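## Task

Each foam block sits above a label on the shelf edge that gives its lot number. Any foam block whose lot number shows up at least twice in the storeroom must end up on the desk with nothing overhanging the desk's edge; every foam block with a unique lot number stays on the shelf it started on. The desk must stay roughly where it is, and the robot must not topple or end up leaning, or the task fails.

## Robot and tools

ROBOT. A TidyBot++: a wheeled base 0.54 m long, 0.50 m wide and 0.38 m tall, carrying one seven-joint arm with a two-finger gripper. The shoulder sits 0.12 m ahead of the base centre, 0.68 m up. Cameras: base_camera (fixed on the base, facing forward) and wrist_camera (looks along the hand). The arm begins folded, hand down, reaching up to 0.08 m beyond the base front.

FRAMES. Base frame: origin on the floor below the base centre, x forward, y left, z up, metres. hand_pose is reported in it: the point between the finger pads, with the hand's z axis running along the fingers and its y axis the closing direction. The odometry frame is the base frame as it was at the scene's start; base_odometry (x, y, heading in rad, left positive, -3.142 to 3.142) only counts wheel rotation, so slip appears as travel and drift of a few cm builds up.

move. One action per call. Keys:
- base: an object of relative offsets from where the base is when the command starts, measured along its own axes: translate_m (forward +, -2 to 2 m), strafe_m (left +, -2 to 2 m), rotate_rad (counter-clockwise from above +, -6.3 to 6.3 rad). Any combination may be given.
- joints: absolute targets by name, radians. joint_1_rad any angle, positive turns the arm clockwise from above (opposite to heading). joint_2_rad -2.249 to 2.249, 0 upper arm vertical, positive leans forward. joint_3_rad any angle. joint_4_rad -2.579 to 2.579, elbow, 0 straight; with joint_3_rad at 3.14 negative folds the forearm forward. joint_5_rad any angle. joint_6_rad -2.099 to 2.099, wrist; with joint_3_rad 3.14 and joint_5_rad 0 negative tips the hand forward. joint_7_rad any angle, hand roll; hand down, positive is counter-clockwise seen from above, at 1.57 the fingers part left and right. gripper_pos 0 (open, about 85 mm gap) to 1 (closed). Unbounded joints take the shorter way, so send turns in steps below half a revolution.
- target: one list of seven numbers [x, y, z, qw, qx, qy, qz], an absolute hand pose in the base frame, metres then unit quaternion. With target, joints may only carry gripper_pos.
- speeds: caps for this action only: translate_m and strafe_m 0.05 to 0.5 m/s (name the speed under one of them when both are used), rotate_rad 0.1 to 1.57 rad/s.
- min_time_s: 0.1 to 8 s, a floor on how long each arm motion takes.
- cameras: list of base_camera, wrist_camera or all; [] for none. blocking: true (default) returns when everything rests; false returns at once while motion continues.
Unknown keys make the call invalid; out-of-range values get it refused, and a refusal or an uncommanded stop cancels the rest of that reply's robot calls. A move with no action just reports state and images.

wait(seconds 0 to 10, cameras): lets time pass, returns state; returns early once running moves settle. stop(cameras): brakes all running motions; braked ones read stopped. zoom_image(camera, region [x0, y0, x1, y1] in pixels, origin top-left, at most 504 by 504): closer look at the latest image of that camera, useful for reading lot labels. read_manual(section "licences"): licence text only. finished_scene(scene: the current scene's number): ends the scene for good; make no further call in that reply.

RESULT LINES. base_status, joint_status, hand_status: done, moving, off_target (at rest short of target, maybe still pressing), not_followed (a check held back the arm; see "joint command not followed" or "pose unreachable" with a cause), contact_stop, time_out, torque_fault, limit_stop_at_motor_heat. A blocked base may still say done. hand_pose is the measured hand pose; hand_target is where the commanded joints would put it; to hold a loaded hand still, resend hand_target, not hand_pose. To correct a target, add (wanted minus measured) to its x, y, z. gripper at 1 reading done means it holds nothing; off_target at a partial reading means something is between the fingers. motor_effort is percent of maximum, with the peak of the last action in brackets. base_tilt gives forward/right lean in degrees. on_its_own lists things the robot did uncommanded. Motor temperatures lists arm joints in joint_positions order; MOTOR HOT appears at 60 °C, and near 75 °C the arm sags and stops for 30 to 60 s. ARM HIT flags a hard strike on the base or arm. pictures names the returned images in order.

PRACTICE. The hand tends to settle within about 3 cm of a target; loads make it sag, more with the arm stretched. Reaching low and close ahead with the hand forward often fails or drives the arm into the base, which no check prevents. A hand pointing down reaches at most about 0.94 m high, only near the base. Lower onto surfaces in small steps and watch hand_pose stall and effort shift. Grip firmly but do not squeeze hard while an item still rests on a shelf.

AVOID. Driving or turning while the arm is caught on something high (tipping); sideways swings with the arm outstretched; shoving the desk or walls; dropping or flinging objects; releasing things while moving; long holds that overheat motors; torque faults from impacts, which freeze the arm for 10 s. Back away or retract the arm if base_tilt rises. Loose objects may occasionally get nudged by something else.

Each tool is called after ">>>" as name(argument=value, ...) on one line, values as JSON.

## Session

>>> move(joints={"joint_1_rad": 0.0, "joint_2_rad": -0.95, "joint_3_rad": 3.14, "joint_4_rad": -2.55, "joint_5_rad": 0.0, "joint_6_rad": -0.2, "joint_7_rad": 1.57}, min_time_s=2, cameras=["all"])

Scene clock: 2.63 s.
Motor temperatures (°C): [38 35 30 37 40 37 42]
move: done
base_odometry: x=+0.000 y=+0.000 heading=+0.000
base_tilt: forward=-0.4 right=+0.6
base_status: not commanded
joint_positions: joint_1_rad=-0.020 joint_2_rad=-0.931 joint_3_rad=+3.123 joint_4_rad=-2.523 joint_5_rad=-0.004 joint_6_rad=-0.268 joint_7_rad=+1.592 gripper_pos=+0.000
joint_status: all done
motor_effort: joint_1_rad=-1(2) joint_2_rad=+7(8) joint_3_rad=+1(2) joint_4_rad=+19(20) joint_5_rad=+1(2) joint_6_rad=+9(9) joint_7_rad=+0(1)
hand_pose: x=+0.3937 y=+0.0125 z=+0.8376 quat_wxyz=(+0.001, +0.801, +0.024, +0.598) (m; base frame)
hand_target: x=+0.3941 y=+0.0018 z=+0.8466 quat_wxyz=(+0.000, +0.783, +0.000, +0.622) (m; base frame)
hand_status: not commanded
pictures: base_camera, wrist_camera
Images, in order (width x height): base_camera 644x364, wrist_camera 644x476.

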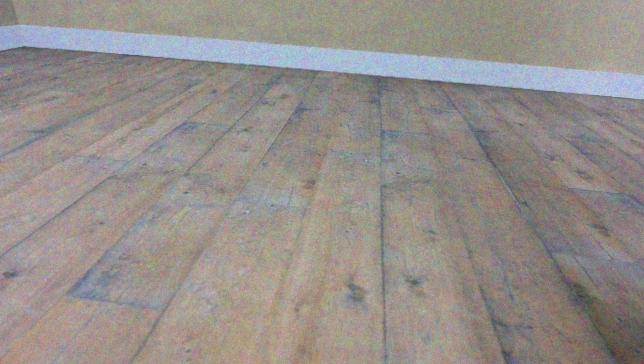

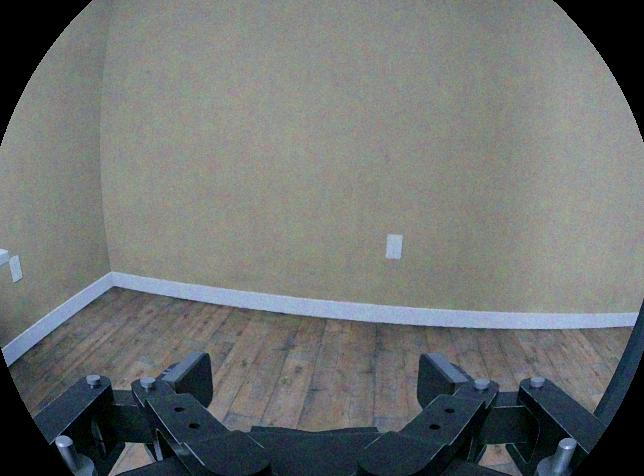

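>>> move(base={"rotate_rad": -1.1}, cameras=["all"])

>>> move(base={"rotate_rad": -1.1}, cameras=["all"])

>>> move(base={"rotate_rad": -1.1}, cameras=["all"])

>>> move(base={"rotate_rad": -1.1}, cameras=["all"])

Scene clock: 4.90 s.
move: done
base_odometry: x=+0.000 y=+0.000 heading=-1.099
base_tilt: forward=-0.4 right=+0.6
base_status: done
joint_positions: joint_1_rad=-0.015 joint_2_rad=-0.931 joint_3_rad=+3.127 joint_4_rad=-2.523 joint_5_rad=-0.004 joint_6_rad=-0.265 joint_7_rad=+1.592 gripper_pos=+0.000
joint_status: not commanded
motor_effort: joint_1_rad=+0(1) joint_2_rad=+6(7) joint_3_rad=+1(2) joint_4_rad=+20(20) joint_5_rad=+1(1) joint_6_rad=+9(9) joint_7_rad=+0(1)
hand_pose: x=+0.3941 y=+0.0099 z=+0.8383 quat_wxyz=(+0.002, +0.800, +0.020, +0.599) (m; base frame)
hand_target: x=+0.3941 y=+0.0018 z=+0.8466 quat_wxyz=(+0.000, +0.783, +0.000, +0.622) (m; base frame)
hand_status: not commanded
pictures: base_camera, wrist_camera
Images, in order (width x height): base_camera 644x364, wrist_camera 644x476.

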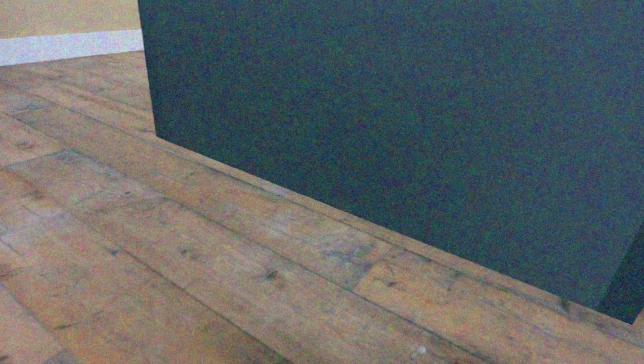

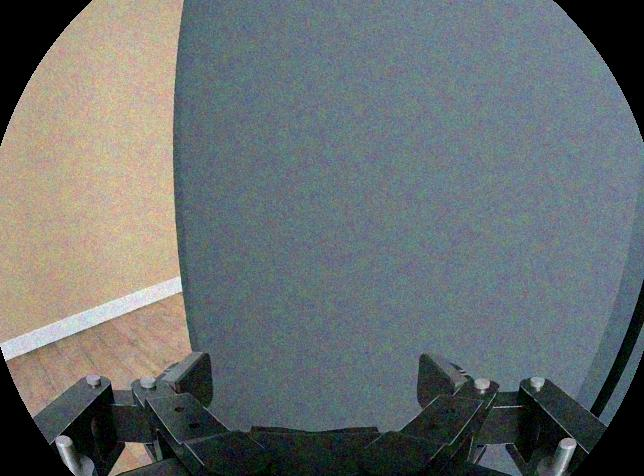

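Scene clock: 6.87 s.
move: done
base_odometry: x=+0.000 y=+0.000 heading=-2.198
base_tilt: forward=-0.4 right=+0.6
base_status: done
joint_positions: joint_1_rad=-0.013 joint_2_rad=-0.931 joint_3_rad=+3.128 joint_4_rad=-2.523 joint_5_rad=-0.004 joint_6_rad=-0.265 joint_7_rad=+1.592 gripper_pos=+0.000
joint_status: not commanded
motor_effort: joint_1_rad=+0(1) joint_2_rad=+7(7) joint_3_rad=+1(2) joint_4_rad=+20(20) joint_5_rad=+1(1) joint_6_rad=+9(9) joint_7_rad=+0(1)
hand_pose: x=+0.3941 y=+0.0091 z=+0.8384 quat_wxyz=(+0.003, +0.800, +0.019, +0.599) (m; base frame)
hand_target: x=+0.3941 y=+0.0018 z=+0.8466 quat_wxyz=(+0.000, +0.783, +0.000, +0.622) (m; base frame)
hand_status: not commanded
pictures: base_camera, wrist_camera
Images, in order (width x height): base_camera 644x364, wrist_camera 644x476.

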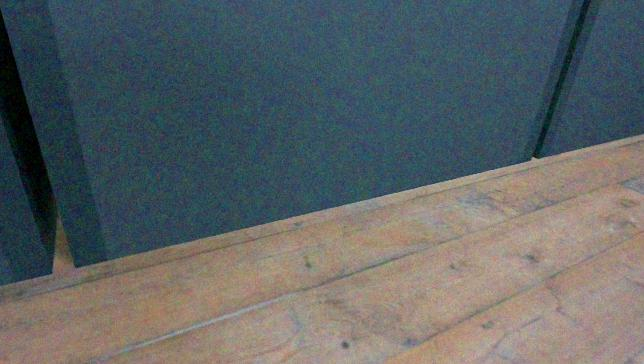

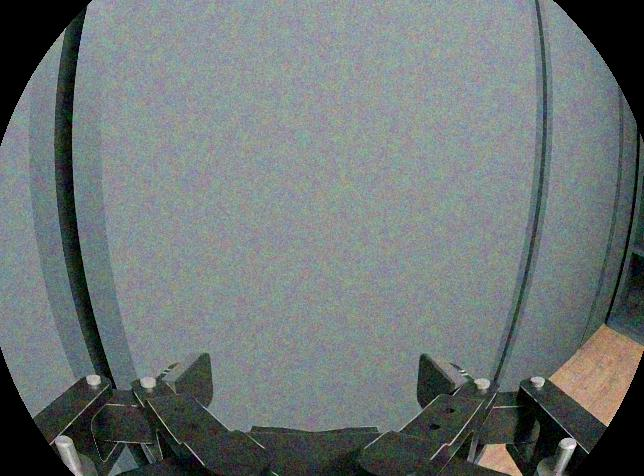

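Scene clock: 8.83 s.
move: done
base_odometry: x=+0.000 y=+0.000 heading=+2.986
base_tilt: forward=-0.4 right=+0.6
base_status: done
joint_positions: joint_1_rad=-0.012 joint_2_rad=-0.931 joint_3_rad=+3.129 joint_4_rad=-2.523 joint_5_rad=-0.004 joint_6_rad=-0.265 joint_7_rad=+1.592 gripper_pos=+0.000
joint_status: not commanded
motor_effort: joint_1_rad=+0(1) joint_2_rad=+6(7) joint_3_rad=+1(1) joint_4_rad=+19(20) joint_5_rad=+1(1) joint_6_rad=+9(10) joint_7_rad=+0(1)
hand_pose: x=+0.3941 y=+0.0087 z=+0.8384 quat_wxyz=(+0.003, +0.800, +0.018, +0.599) (m; base frame)
hand_target: x=+0.3941 y=+0.0018 z=+0.8466 quat_wxyz=(+0.000, +0.783, +0.000, +0.622) (m; base frame)
hand_status: not commanded
pictures: base_camera, wrist_camera
Images, in order (width x height): base_camera 644x364, wrist_camera 644x476.

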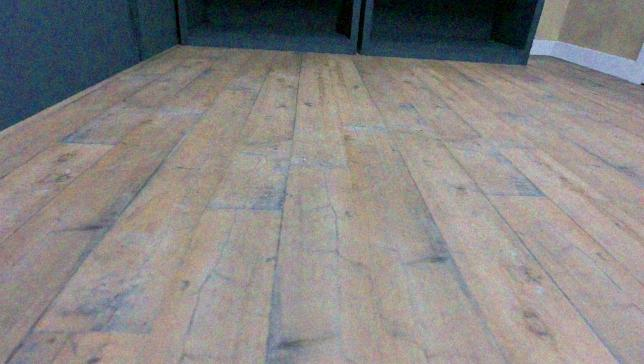

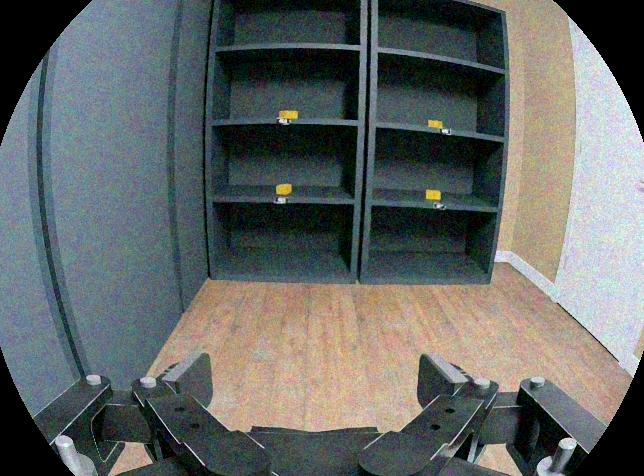

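Scene clock: 10.80 s.
move: done
base_odometry: x=+0.000 y=+0.000 heading=+1.887
base_tilt: forward=-0.4 right=+0.6
base_status: done
joint_positions: joint_1_rad=-0.011 joint_2_rad=-0.931 joint_3_rad=+3.129 joint_4_rad=-2.523 joint_5_rad=-0.004 joint_6_rad=-0.265 joint_7_rad=+1.592 gripper_pos=+0.000
joint_status: not commanded
motor_effort: joint_1_rad=+0(1) joint_2_rad=+6(7) joint_3_rad=+1(2) joint_4_rad=+19(20) joint_5_rad=+1(1) joint_6_rad=+9(9) joint_7_rad=+0(1)
hand_pose: x=+0.3941 y=+0.0084 z=+0.8384 quat_wxyz=(+0.003, +0.800, +0.017, +0.599) (m; base frame)
hand_target: x=+0.3941 y=+0.0018 z=+0.8466 quat_wxyz=(+0.000, +0.783, +0.000, +0.622) (m; base frame)
hand_status: not commanded
pictures: base_camera, wrist_camera
Images, in order (width x height): base_camera 644x364, wrist_camera 644x476.

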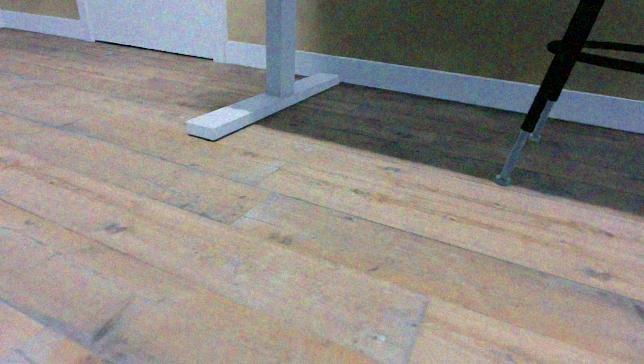

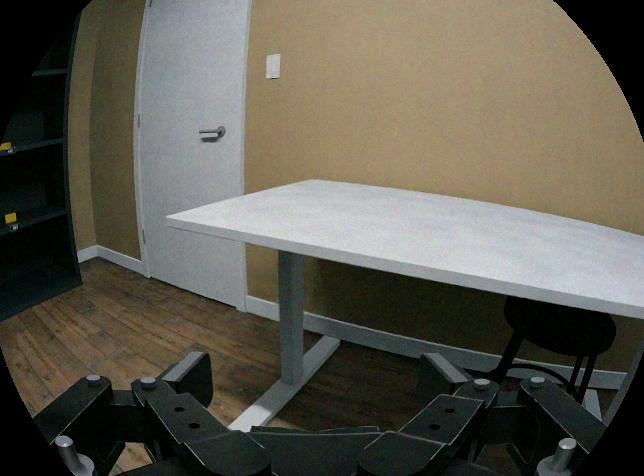

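>>> move(base={"rotate_rad": 1.099})

>>> move(base={"translate_m": 1.25, "strafe_m": -0.2}, cameras=["all"])

Scene clock: 13.40 s.
move: done
base_odometry: x=+0.000 y=+0.000 heading=+2.985
base_tilt: forward=-0.3 right=+0.6
base_status: done
joint_positions: joint_1_rad=-0.011 joint_2_rad=-0.931 joint_3_rad=+3.130 joint_4_rad=-2.523 joint_5_rad=-0.004 joint_6_rad=-0.265 joint_7_rad=+1.592 gripper_pos=+0.000
joint_status: not commanded
motor_effort: joint_1_rad=+0(1) joint_2_rad=+6(8) joint_3_rad=+1(2) joint_4_rad=+20(20) joint_5_rad=+1(1) joint_6_rad=+9(9) joint_7_rad=+0(1)
hand_pose: x=+0.3942 y=+0.0081 z=+0.8385 quat_wxyz=(+0.003, +0.800, +0.017, +0.599) (m; base frame)
hand_target: x=+0.3941 y=+0.0018 z=+0.8466 quat_wxyz=(+0.000, +0.783, +0.000, +0.622) (m; base frame)
hand_status: not commanded
pictures: none

Scene clock: 17.17 s.
move: done
base_odometry: x=-1.204 y=+0.392 heading=+2.986
base_tilt: forward=-0.3 right=+0.6
base_status: done
joint_positions: joint_1_rad=-0.011 joint_2_rad=-0.934 joint_3_rad=+3.130 joint_4_rad=-2.523 joint_5_rad=-0.004 joint_6_rad=-0.263 joint_7_rad=+1.592 gripper_pos=+0.000
joint_status: not commanded
motor_effort: joint_1_rad=+0(1) joint_2_rad=+6(8) joint_3_rad=+1(1) joint_4_rad=+20(20) joint_5_rad=+1(1) joint_6_rad=+9(10) joint_7_rad=+0(1)
hand_pose: x=+0.3938 y=+0.0081 z=+0.8398 quat_wxyz=(+0.003, +0.799, +0.017, +0.601) (m; base frame)
hand_target: x=+0.3941 y=+0.0018 z=+0.8466 quat_wxyz=(+0.000, +0.783, +0.000, +0.622) (m; base frame)
hand_status: not commanded
pictures: base_camera, wrist_camera
Images, in order (width x height): base_camera 644x364, wrist_camera 644x476.

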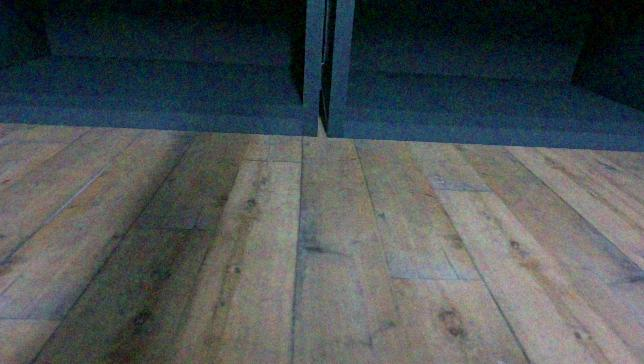

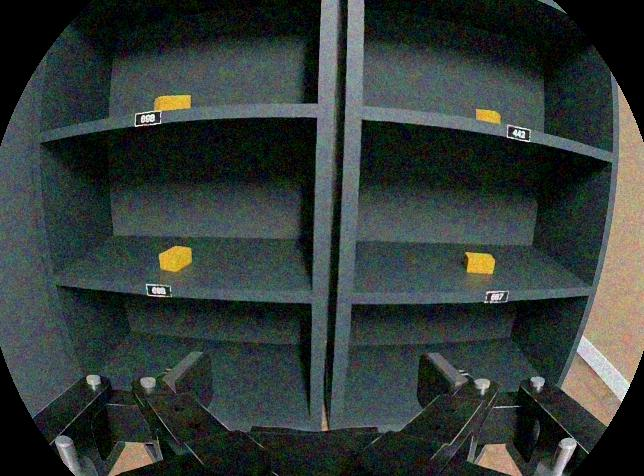

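>>> zoom_image(camera="wrist_camera", region=[125, 100, 175, 135])

>>> zoom_image(camera="wrist_camera", region=[135, 275, 185, 310])

>>> zoom_image(camera="wrist_camera", region=[495, 115, 545, 150])

>>> zoom_image(camera="wrist_camera", region=[472, 280, 522, 315])

Scaled by 10.080.

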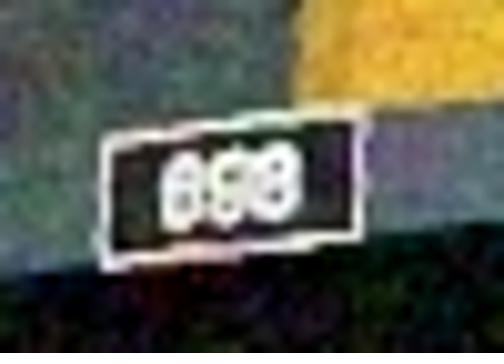

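Scaled by 10.080.

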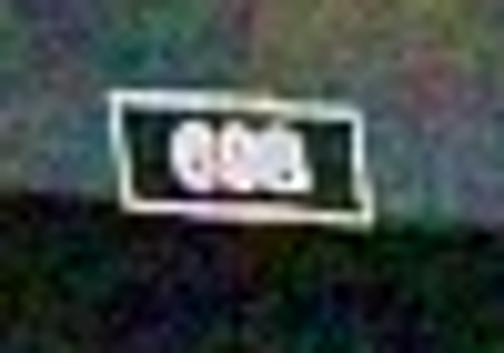

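Scaled by 10.080.

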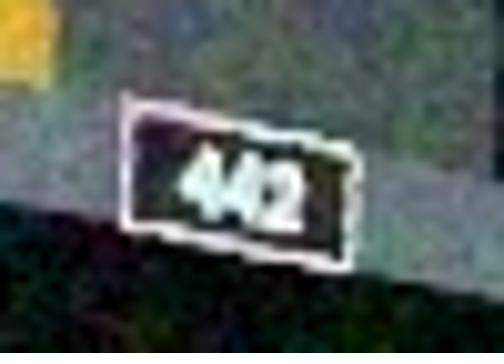

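Scaled by 10.080.

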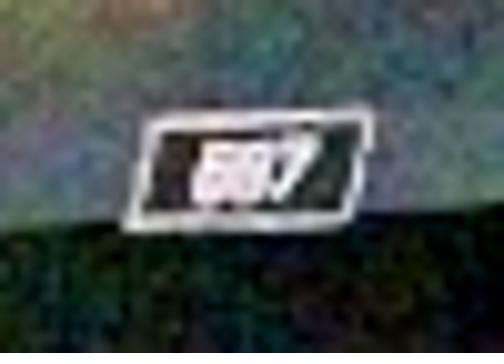

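>>> move(base={"translate_m": 0.3, "strafe_m": 0.42}, cameras=["all"])

>>> zoom_image(camera="wrist_camera", region=[270, 60, 370, 130])

>>> zoom_image(camera="wrist_camera", region=[250, 270, 350, 340])

>>> move(base={"strafe_m": -0.85}, cameras=["all"])

>>> zoom_image(camera="wrist_camera", region=[300, 60, 400, 130])

>>> zoom_image(camera="wrist_camera", region=[280, 290, 380, 360])

Scene clock: 19.73 s.
move: done
base_odometry: x=-1.565 y=+0.024 heading=+2.986
base_tilt: forward=-0.4 right=+0.6
base_status: done
joint_positions: joint_1_rad=-0.010 joint_2_rad=-0.935 joint_3_rad=+3.131 joint_4_rad=-2.523 joint_5_rad=-0.004 joint_6_rad=-0.263 joint_7_rad=+1.592 gripper_pos=+0.000
joint_status: not commanded
motor_effort: joint_1_rad=+0(1) joint_2_rad=+7(8) joint_3_rad=+1(2) joint_4_rad=+19(20) joint_5_rad=+1(1) joint_6_rad=+9(10) joint_7_rad=+0(1)
hand_pose: x=+0.3938 y=+0.0077 z=+0.8403 quat_wxyz=(+0.003, +0.799, +0.016, +0.602) (m; base frame)
hand_target: x=+0.3941 y=+0.0018 z=+0.8466 quat_wxyz=(+0.000, +0.783, +0.000, +0.622) (m; base frame)
hand_status: not commanded
pictures: base_camera, wrist_camera
Images, in order (width x height): base_camera 644x364, wrist_camera 644x476.

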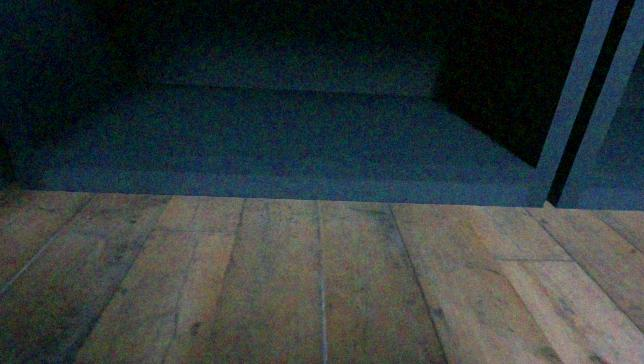

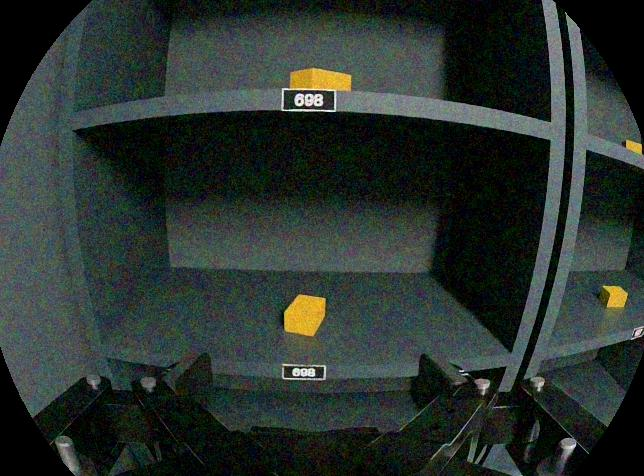

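Scaled by 5.040.

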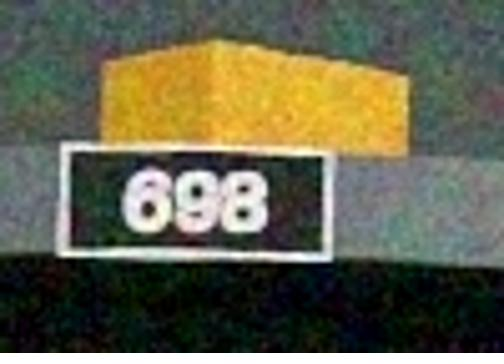

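Scaled by 5.040.

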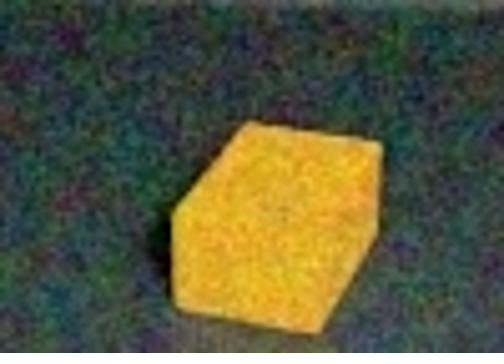

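Scene clock: 22.80 s.
move: done
base_odometry: x=-1.434 y=+0.863 heading=+2.987
base_tilt: forward=-0.4 right=+0.6
base_status: done
joint_positions: joint_1_rad=-0.010 joint_2_rad=-0.936 joint_3_rad=+3.131 joint_4_rad=-2.523 joint_5_rad=-0.004 joint_6_rad=-0.262 joint_7_rad=+1.592 gripper_pos=+0.000
joint_status: not commanded
motor_effort: joint_1_rad=-1(1) joint_2_rad=+6(8) joint_3_rad=+1(2) joint_4_rad=+19(20) joint_5_rad=+1(1) joint_6_rad=+9(9) joint_7_rad=+0(1)
hand_pose: x=+0.3938 y=+0.0076 z=+0.8407 quat_wxyz=(+0.003, +0.798, +0.016, +0.602) (m; base frame)
hand_target: x=+0.3941 y=+0.0018 z=+0.8466 quat_wxyz=(+0.000, +0.783, +0.000, +0.622) (m; base frame)
hand_status: not commanded
pictures: base_camera, wrist_camera
Images, in order (width x height): base_camera 644x364, wrist_camera 644x476.

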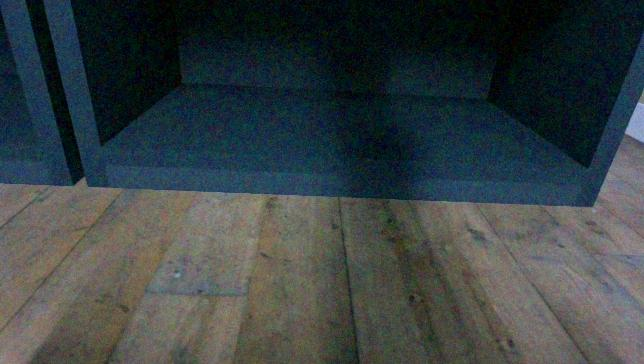

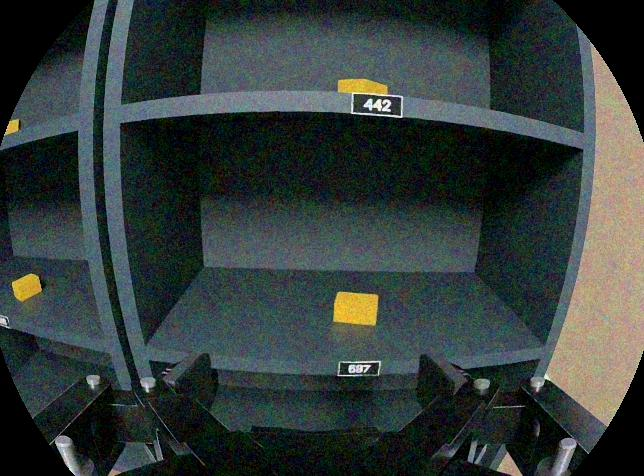

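Scaled by 5.040.

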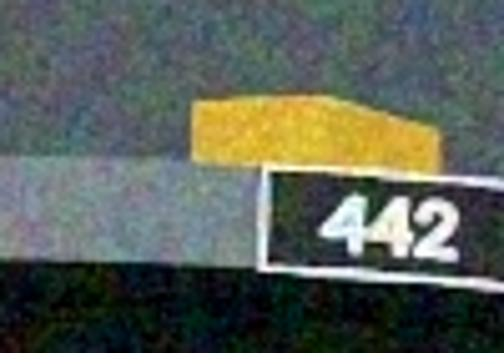

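Scaled by 5.040.

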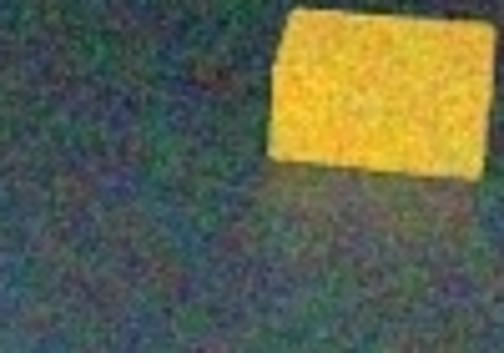

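>>> zoom_image(camera="wrist_camera", region=[325, 350, 395, 385])

>>> move(base={"translate_m": -0.4, "strafe_m": 0.3})

>>> move(base={"rotate_rad": 3.1416}, cameras=["all"])

Scaled by 7.200.

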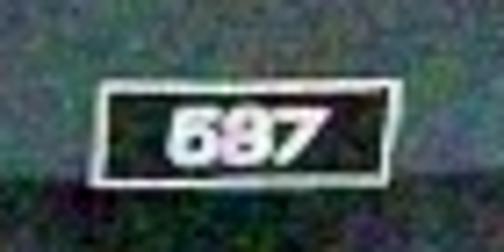

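Scene clock: 25.03 s.
move: done
base_odometry: x=-1.085 y=+0.505 heading=+2.987
base_tilt: forward=-0.4 right=+0.6
base_status: done
joint_positions: joint_1_rad=-0.010 joint_2_rad=-0.940 joint_3_rad=+3.131 joint_4_rad=-2.523 joint_5_rad=-0.004 joint_6_rad=-0.260 joint_7_rad=+1.592 gripper_pos=+0.000
joint_status: not commanded
motor_effort: joint_1_rad=+0(1) joint_2_rad=+7(9) joint_3_rad=+1(2) joint_4_rad=+20(20) joint_5_rad=+1(1) joint_6_rad=+9(10) joint_7_rad=+0(1)
hand_pose: x=+0.3932 y=+0.0075 z=+0.8424 quat_wxyz=(+0.003, +0.796, +0.016, +0.605) (m; base frame)
hand_target: x=+0.3941 y=+0.0018 z=+0.8466 quat_wxyz=(+0.000, +0.783, +0.000, +0.622) (m; base frame)
hand_status: not commanded
pictures: none

Scene clock: 28.33 s.
move: done
base_odometry: x=-1.085 y=+0.505 heading=-0.155
base_tilt: forward=-0.4 right=+0.6
base_status: done
joint_positions: joint_1_rad=-0.010 joint_2_rad=-0.940 joint_3_rad=+3.131 joint_4_rad=-2.523 joint_5_rad=-0.004 joint_6_rad=-0.260 joint_7_rad=+1.592 gripper_pos=+0.000
joint_status: not commanded
motor_effort: joint_1_rad=+0(1) joint_2_rad=+7(8) joint_3_rad=+1(2) joint_4_rad=+20(20) joint_5_rad=+1(1) joint_6_rad=+9(10) joint_7_rad=+0(1)
hand_pose: x=+0.3932 y=+0.0075 z=+0.8424 quat_wxyz=(+0.003, +0.796, +0.016, +0.605) (m; base frame)
hand_target: x=+0.3941 y=+0.0018 z=+0.8466 quat_wxyz=(+0.000, +0.783, +0.000, +0.622) (m; base frame)
hand_status: not commanded
pictures: base_camera, wrist_camera
Images, in order (width x height): base_camera 644x364, wrist_camera 644x476.

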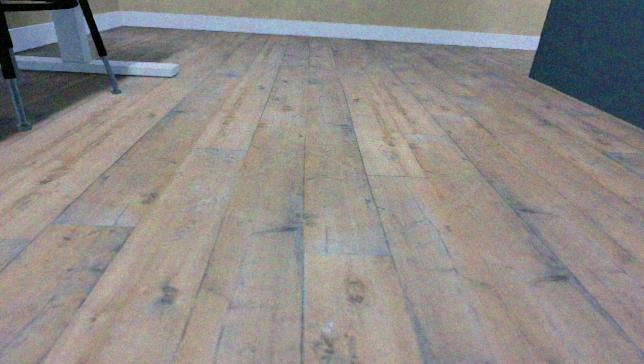

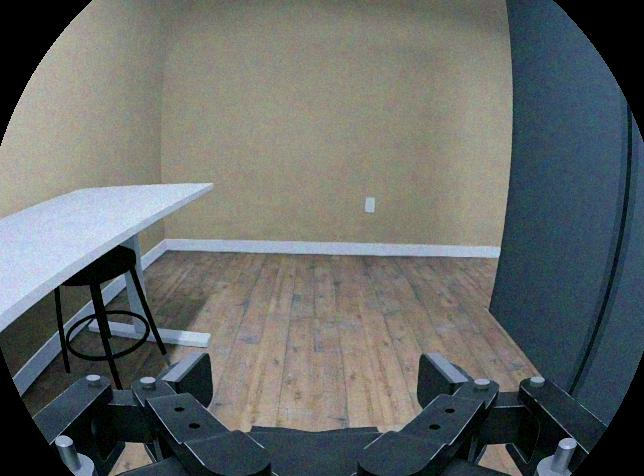

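>>> move(base={"translate_m": 1.75, "strafe_m": -0.12}, cameras=["base_camera"])

Scene clock: 33.73 s.
move: done
base_odometry: x=+0.626 y=+0.117 heading=-0.154
base_tilt: forward=-0.3 right=+0.6
base_status: done
joint_positions: joint_1_rad=-0.010 joint_2_rad=-0.941 joint_3_rad=+3.131 joint_4_rad=-2.523 joint_5_rad=-0.004 joint_6_rad=-0.260 joint_7_rad=+1.592 gripper_pos=+0.000
joint_status: not commanded
motor_effort: joint_1_rad=-1(1) joint_2_rad=+6(9) joint_3_rad=+1(1) joint_4_rad=+20(20) joint_5_rad=+1(1) joint_6_rad=+9(10) joint_7_rad=+0(1)
hand_pose: x=+0.3931 y=+0.0075 z=+0.8426 quat_wxyz=(+0.003, +0.796, +0.016, +0.605) (m; base frame)
hand_target: x=+0.3941 y=+0.0018 z=+0.8466 quat_wxyz=(+0.000, +0.783, +0.000, +0.622) (m; base frame)
hand_status: not commanded
pictures: base_camera
Images, in order (width x height): base_camera 644x364.

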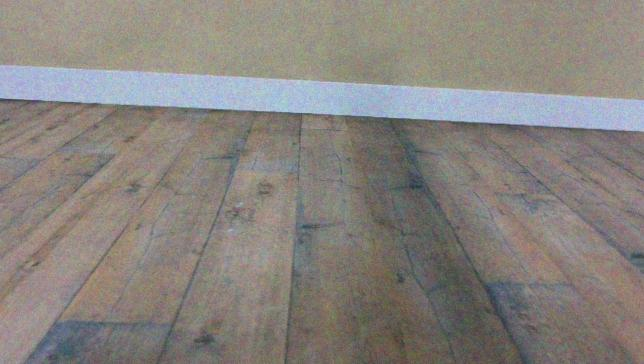

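>>> move(base={"translate_m": 0.57})

>>> move(base={"rotate_rad": -1.571}, cameras=["all"])

Scene clock: 36.43 s.
move: done
base_odometry: x=+1.189 y=+0.029 heading=-0.154
base_tilt: forward=-0.3 right=+0.6
base_status: done
joint_positions: joint_1_rad=-0.010 joint_2_rad=-0.941 joint_3_rad=+3.131 joint_4_rad=-2.523 joint_5_rad=-0.004 joint_6_rad=-0.260 joint_7_rad=+1.592 gripper_pos=+0.000
joint_status: not commanded
motor_effort: joint_1_rad=+0(1) joint_2_rad=+7(9) joint_3_rad=+1(1) joint_4_rad=+19(21) joint_5_rad=+1(1) joint_6_rad=+9(9) joint_7_rad=+0(1)
hand_pose: x=+0.3931 y=+0.0075 z=+0.8426 quat_wxyz=(+0.003, +0.796, +0.016, +0.605) (m; base frame)
hand_target: x=+0.3941 y=+0.0018 z=+0.8466 quat_wxyz=(+0.000, +0.783, +0.000, +0.622) (m; base frame)
hand_status: not commanded
pictures: none

Scene clock: 38.73 s.
move: done
base_odometry: x=+1.189 y=+0.029 heading=-1.724
base_tilt: forward=-0.4 right=+0.6
base_status: done
joint_positions: joint_1_rad=-0.010 joint_2_rad=-0.941 joint_3_rad=+3.131 joint_4_rad=-2.523 joint_5_rad=-0.004 joint_6_rad=-0.260 joint_7_rad=+1.592 gripper_pos=+0.000
joint_status: not commanded
motor_effort: joint_1_rad=-1(1) joint_2_rad=+7(7) joint_3_rad=+1(2) joint_4_rad=+20(20) joint_5_rad=+1(1) joint_6_rad=+9(10) joint_7_rad=+0(1)
hand_pose: x=+0.3931 y=+0.0074 z=+0.8426 quat_wxyz=(+0.003, +0.796, +0.016, +0.605) (m; base frame)
hand_target: x=+0.3941 y=+0.0018 z=+0.8466 quat_wxyz=(+0.000, +0.783, +0.000, +0.622) (m; base frame)
hand_status: not commanded
pictures: base_camera, wrist_camera
Images, in order (width x height): base_camera 644x364, wrist_camera 644x476.

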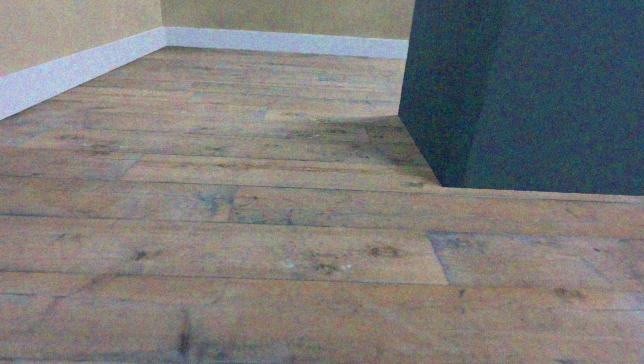

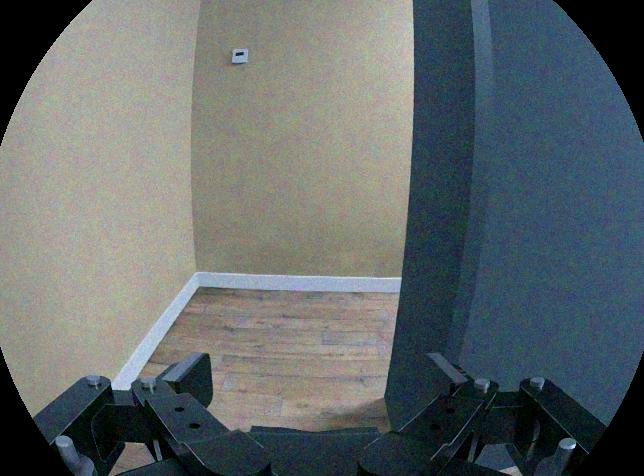

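>>> move(base={"strafe_m": 0.27})

>>> move(base={"rotate_rad": 3.1416})

>>> move(base={"translate_m": -1.3}, cameras=["base_camera"])

Scene clock: 41.30 s.
move: done
base_odometry: x=+1.456 y=-0.012 heading=-1.725
base_tilt: forward=-0.4 right=+0.6
base_status: done
joint_positions: joint_1_rad=-0.010 joint_2_rad=-0.941 joint_3_rad=+3.132 joint_4_rad=-2.523 joint_5_rad=-0.004 joint_6_rad=-0.260 joint_7_rad=+1.592 gripper_pos=+0.000
joint_status: not commanded
motor_effort: joint_1_rad=-1(1) joint_2_rad=+7(8) joint_3_rad=+1(2) joint_4_rad=+20(20) joint_5_rad=+1(1) joint_6_rad=+9(9) joint_7_rad=+0(1)
hand_pose: x=+0.3931 y=+0.0072 z=+0.8427 quat_wxyz=(+0.003, +0.796, +0.016, +0.605) (m; base frame)
hand_target: x=+0.3941 y=+0.0018 z=+0.8466 quat_wxyz=(+0.000, +0.783, +0.000, +0.622) (m; base frame)
hand_status: not commanded
pictures: none

Scene clock: 44.60 s.
move: done
base_odometry: x=+1.456 y=-0.012 heading=+1.416
base_tilt: forward=-0.4 right=+0.6
base_status: done
joint_positions: joint_1_rad=-0.010 joint_2_rad=-0.941 joint_3_rad=+3.132 joint_4_rad=-2.523 joint_5_rad=-0.004 joint_6_rad=-0.260 joint_7_rad=+1.592 gripper_pos=+0.000
joint_status: not commanded
motor_effort: joint_1_rad=-1(1) joint_2_rad=+7(7) joint_3_rad=+1(1) joint_4_rad=+19(20) joint_5_rad=+1(1) joint_6_rad=+8(9) joint_7_rad=+0(1)
hand_pose: x=+0.3931 y=+0.0072 z=+0.8427 quat_wxyz=(+0.003, +0.796, +0.015, +0.605) (m; base frame)
hand_target: x=+0.3941 y=+0.0018 z=+0.8466 quat_wxyz=(+0.000, +0.783, +0.000, +0.622) (m; base frame)
hand_status: not commanded
pictures: none

Scene clock: 48.53 s.
move: done
base_odometry: x=+1.255 y=-1.297 heading=+1.417
base_tilt: forward=-0.4 right=+0.6
base_status: done
joint_positions: joint_1_rad=-0.010 joint_2_rad=-0.941 joint_3_rad=+3.132 joint_4_rad=-2.523 joint_5_rad=-0.004 joint_6_rad=-0.259 joint_7_rad=+1.592 gripper_pos=+0.000
joint_status: not commanded
motor_effort: joint_1_rad=+0(1) joint_2_rad=+7(9) joint_3_rad=+1(1) joint_4_rad=+19(20) joint_5_rad=+1(1) joint_6_rad=+8(10) joint_7_rad=+0(1)
hand_pose: x=+0.3932 y=+0.0072 z=+0.8428 quat_wxyz=(+0.003, +0.796, +0.015, +0.605) (m; base frame)
hand_target: x=+0.3941 y=+0.0018 z=+0.8466 quat_wxyz=(+0.000, +0.783, +0.000, +0.622) (m; base frame)
hand_status: not commanded
pictures: base_camera
Images, in order (width x height): base_camera 644x364.

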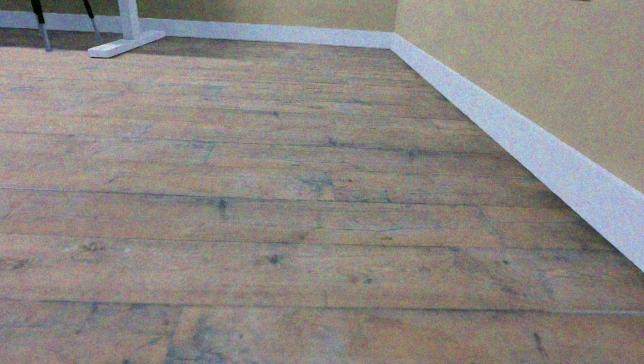

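>>> move(base={"translate_m": -0.5}, cameras=["base_camera"])

>>> move(base={"strafe_m": 0.5}, speeds={"strafe_m": 0.3}, cameras=["all"])

Scene clock: 51.10 s.
move: done
base_odometry: x=+1.178 y=-1.791 heading=+1.418
base_tilt: forward=-0.4 right=+0.6
base_status: done
joint_positions: joint_1_rad=-0.010 joint_2_rad=-0.943 joint_3_rad=+3.132 joint_4_rad=-2.523 joint_5_rad=-0.004 joint_6_rad=-0.259 joint_7_rad=+1.592 gripper_pos=+0.000
joint_status: not commanded
motor_effort: joint_1_rad=-1(1) joint_2_rad=+7(9) joint_3_rad=+1(1) joint_4_rad=+20(20) joint_5_rad=+1(1) joint_6_rad=+9(10) joint_7_rad=+0(1)
hand_pose: x=+0.3929 y=+0.0072 z=+0.8432 quat_wxyz=(+0.003, +0.795, +0.015, +0.606) (m; base frame)
hand_target: x=+0.3941 y=+0.0018 z=+0.8466 quat_wxyz=(+0.000, +0.783, +0.000, +0.622) (m; base frame)
hand_status: not commanded
pictures: base_camera
Images, in order (width x height): base_camera 644x364.

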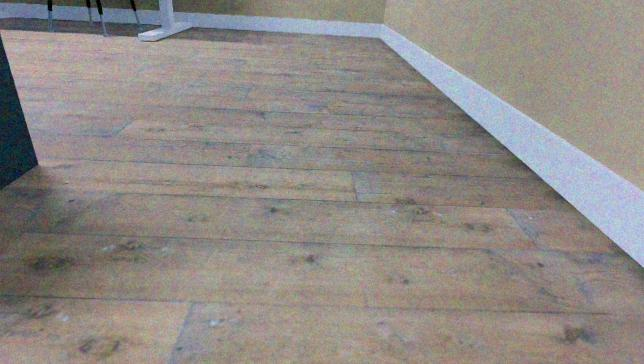

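Scene clock: 53.73 s.
move: done
base_odometry: x=+0.684 y=-1.715 heading=+1.418
base_tilt: forward=-0.4 right=+0.6
base_status: done
joint_positions: joint_1_rad=-0.010 joint_2_rad=-0.943 joint_3_rad=+3.132 joint_4_rad=-2.523 joint_5_rad=-0.004 joint_6_rad=-0.259 joint_7_rad=+1.592 gripper_pos=+0.000
joint_status: not commanded
motor_effort: joint_1_rad=+0(1) joint_2_rad=+7(7) joint_3_rad=+1(2) joint_4_rad=+19(20) joint_5_rad=+1(1) joint_6_rad=+9(10) joint_7_rad=+0(1)
hand_pose: x=+0.3929 y=+0.0070 z=+0.8433 quat_wxyz=(+0.003, +0.795, +0.015, +0.606) (m; base frame)
hand_target: x=+0.3941 y=+0.0018 z=+0.8466 quat_wxyz=(+0.000, +0.783, +0.000, +0.622) (m; base frame)
hand_status: not commanded
pictures: base_camera, wrist_camera
Images, in order (width x height): base_camera 644x364, wrist_camera 644x476.

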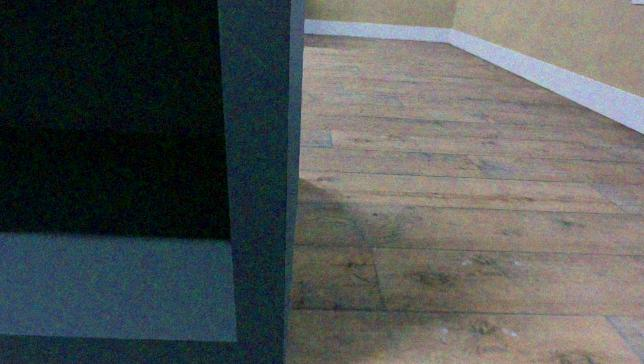

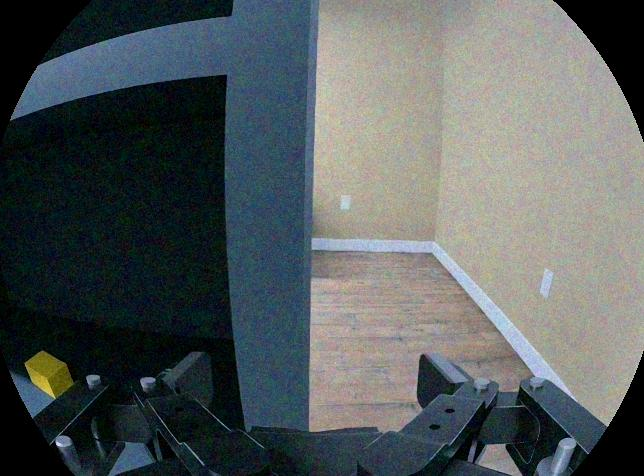

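>>> move(base={"translate_m": -0.05, "strafe_m": 0.4}, joints={"joint_6_rad": -0.45}, cameras=["all"])

Scene clock: 56.17 s.
move: done
base_odometry: x=+0.281 y=-1.703 heading=+1.417
base_tilt: forward=-0.3 right=+0.6
base_status: done
joint_positions: joint_1_rad=-0.009 joint_2_rad=-0.943 joint_3_rad=+3.133 joint_4_rad=-2.529 joint_5_rad=-0.004 joint_6_rad=-0.442 joint_7_rad=+1.592 gripper_pos=+0.000
joint_status: all done
motor_effort: joint_1_rad=+0(1) joint_2_rad=+7(8) joint_3_rad=+1(2) joint_4_rad=+20(21) joint_5_rad=+1(1) joint_6_rad=+8(10) joint_7_rad=-1(1)
hand_pose: x=+0.3721 y=+0.0064 z=+0.7867 quat_wxyz=(+0.003, +0.849, +0.016, +0.528) (m; base frame)
hand_target: x=+0.3672 y=+0.0017 z=+0.7738 quat_wxyz=(+0.000, +0.855, +0.000, +0.519) (m; base frame)
hand_status: not commanded
pictures: base_camera, wrist_camera
Images, in order (width x height): base_camera 644x364, wrist_camera 644x476.

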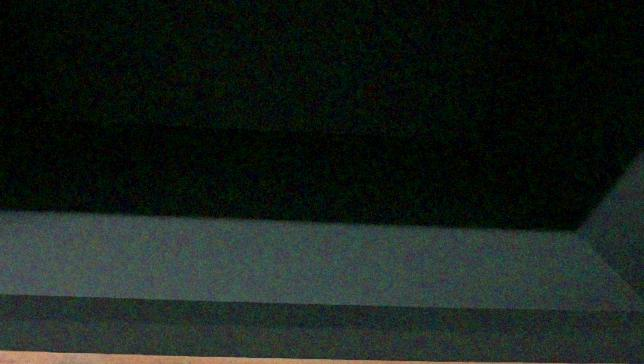

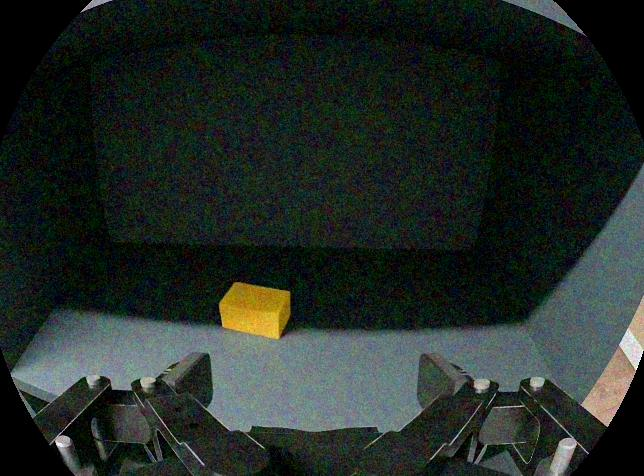

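>>> move(joints={"joint_1_rad": -0.9, "joint_6_rad": -0.35}, cameras=["wrist_camera"])

Scene clock: 59.33 s.
move: done
base_odometry: x=+0.281 y=-1.703 heading=+1.417
base_tilt: forward=-0.4 right=+0.6
base_status: not commanded
joint_positions: joint_1_rad=-0.882 joint_2_rad=-0.943 joint_3_rad=+3.133 joint_4_rad=-2.529 joint_5_rad=-0.004 joint_6_rad=-0.416 joint_7_rad=+1.592 gripper_pos=+0.000
joint_status: all done
motor_effort: joint_1_rad=+0(2) joint_2_rad=+7(8) joint_3_rad=+1(1) joint_4_rad=+19(20) joint_5_rad=+1(1) joint_6_rad=+8(10) joint_7_rad=+0(1)
hand_pose: x=+0.2790 y=+0.2007 z=+0.7941 quat_wxyz=(-0.225, +0.756, +0.370, +0.490) (m; base frame)
hand_target: x=+0.2800 y=+0.2056 z=+0.8021 quat_wxyz=(-0.244, +0.745, +0.360, +0.505) (m; base frame)
hand_status: not commanded
pictures: wrist_camera
Images, in order (width x height): wrist_camera 644x476.

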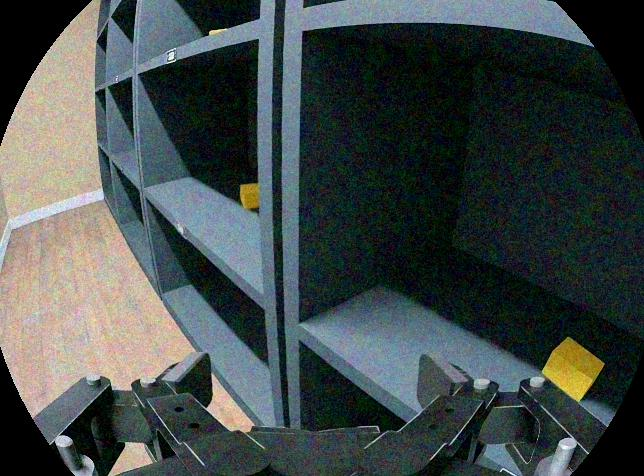

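>>> move(joints={"joint_1_rad": 0.0, "joint_6_rad": -1.0}, cameras=["wrist_camera"])

>>> move(joints={"joint_6_rad": 0.1}, cameras=["wrist_camera"])

Scene clock: 62.37 s.
move: done
base_odometry: x=+0.281 y=-1.703 heading=+1.417
base_tilt: forward=-0.4 right=+0.6
base_status: not commanded
joint_positions: joint_1_rad=-0.018 joint_2_rad=-0.943 joint_3_rad=+3.133 joint_4_rad=-2.529 joint_5_rad=-0.004 joint_6_rad=-0.944 joint_7_rad=+1.592 gripper_pos=+0.000
joint_status: all done
motor_effort: joint_1_rad=-1(2) joint_2_rad=+9(9) joint_3_rad=+1(1) joint_4_rad=+17(20) joint_5_rad=+1(1) joint_6_rad=+5(9) joint_7_rad=+0(1)
hand_pose: x=+0.2714 y=+0.0060 z=+0.6693 quat_wxyz=(+0.001, +0.953, +0.022, +0.301) (m; base frame)
hand_target: x=+0.2514 y=+0.0014 z=+0.6506 quat_wxyz=(+0.000, +0.964, +0.000, +0.268) (m; base frame)
hand_status: not commanded
pictures: wrist_camera
Images, in order (width x height): wrist_camera 644x476.

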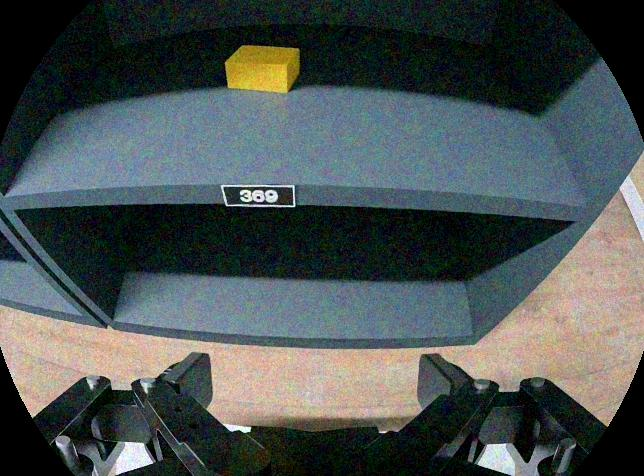

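Scene clock: 64.10 s.
move: done
base_odometry: x=+0.281 y=-1.703 heading=+1.417
base_tilt: forward=-0.4 right=+0.6
base_status: not commanded
joint_positions: joint_1_rad=-0.018 joint_2_rad=-0.943 joint_3_rad=+3.133 joint_4_rad=-2.529 joint_5_rad=-0.004 joint_6_rad=+0.037 joint_7_rad=+1.592 gripper_pos=+0.000
joint_status: all done
motor_effort: joint_1_rad=+0(1) joint_2_rad=+6(9) joint_3_rad=+1(1) joint_4_rad=+20(20) joint_5_rad=+1(1) joint_6_rad=+10(10) joint_7_rad=+0(1)
hand_pose: x=+0.4039 y=+0.0099 z=+0.9309 quat_wxyz=(+0.000, +0.699, +0.017, +0.715) (m; base frame)
hand_target: x=+0.4015 y=+0.0020 z=+0.9394 quat_wxyz=(+0.000, +0.682, +0.001, +0.732) (m; base frame)
hand_status: not commanded
pictures: wrist_camera
Images, in order (width x height): wrist_camera 644x476.

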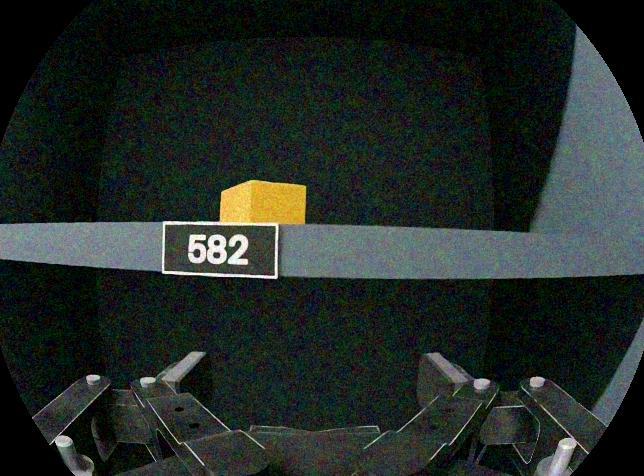

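>>> move(base={"strafe_m": 0.92}, speeds={"strafe_m": 0.4}, cameras=["all"])

>>> move(joints={"joint_6_rad": -1.0}, cameras=["wrist_camera"])

Scene clock: 67.70 s.
move: done
base_odometry: x=-0.628 y=-1.562 heading=+1.418
base_tilt: forward=-0.3 right=+0.6
base_status: done
joint_positions: joint_1_rad=-0.016 joint_2_rad=-0.943 joint_3_rad=+3.133 joint_4_rad=-2.529 joint_5_rad=-0.004 joint_6_rad=+0.037 joint_7_rad=+1.592 gripper_pos=+0.000
joint_status: not commanded
motor_effort: joint_1_rad=-1(1) joint_2_rad=+7(8) joint_3_rad=+1(2) joint_4_rad=+20(20) joint_5_rad=+1(1) joint_6_rad=+9(10) joint_7_rad=+0(1)
hand_pose: x=+0.4039 y=+0.0090 z=+0.9309 quat_wxyz=(+0.001, +0.699, +0.016, +0.715) (m; base frame)
hand_target: x=+0.4015 y=+0.0020 z=+0.9394 quat_wxyz=(+0.000, +0.682, +0.001, +0.732) (m; base frame)
hand_status: not commanded
pictures: base_camera, wrist_camera
Images, in order (width x height): base_camera 644x364, wrist_camera 644x476.

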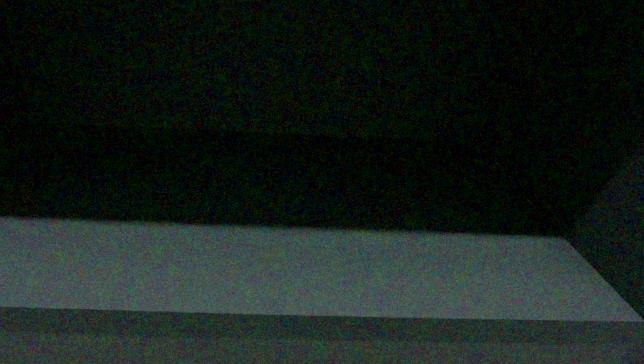

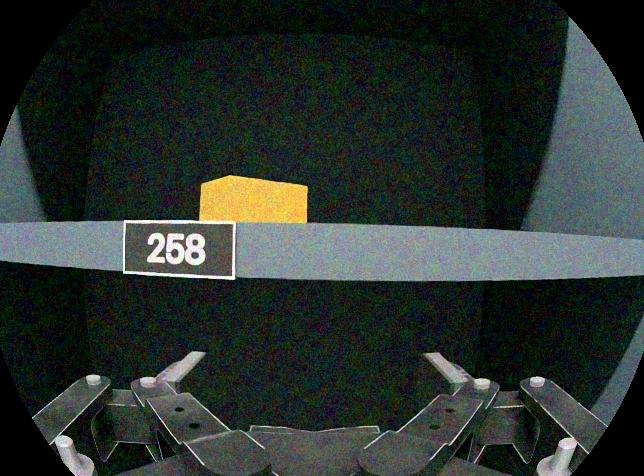

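Scene clock: 69.47 s.
move: done
base_odometry: x=-0.628 y=-1.562 heading=+1.418
base_tilt: forward=-0.4 right=+0.6
base_status: not commanded
joint_positions: joint_1_rad=-0.016 joint_2_rad=-0.943 joint_3_rad=+3.133 joint_4_rad=-2.529 joint_5_rad=-0.004 joint_6_rad=-0.949 joint_7_rad=+1.592 gripper_pos=+0.000
joint_status: all done
motor_effort: joint_1_rad=-1(1) joint_2_rad=+9(9) joint_3_rad=+1(1) joint_4_rad=+18(20) joint_5_rad=+1(1) joint_6_rad=+5(10) joint_7_rad=+0(1)
hand_pose: x=+0.2703 y=+0.0056 z=+0.6685 quat_wxyz=(+0.001, +0.954, +0.020, +0.299) (m; base frame)
hand_target: x=+0.2514 y=+0.0014 z=+0.6506 quat_wxyz=(+0.000, +0.964, +0.000, +0.267) (m; base frame)
hand_status: not commanded
pictures: wrist_camera
Images, in order (width x height): wrist_camera 644x476.

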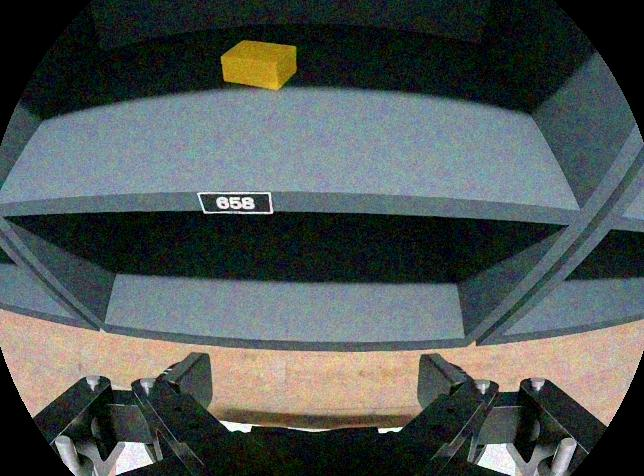

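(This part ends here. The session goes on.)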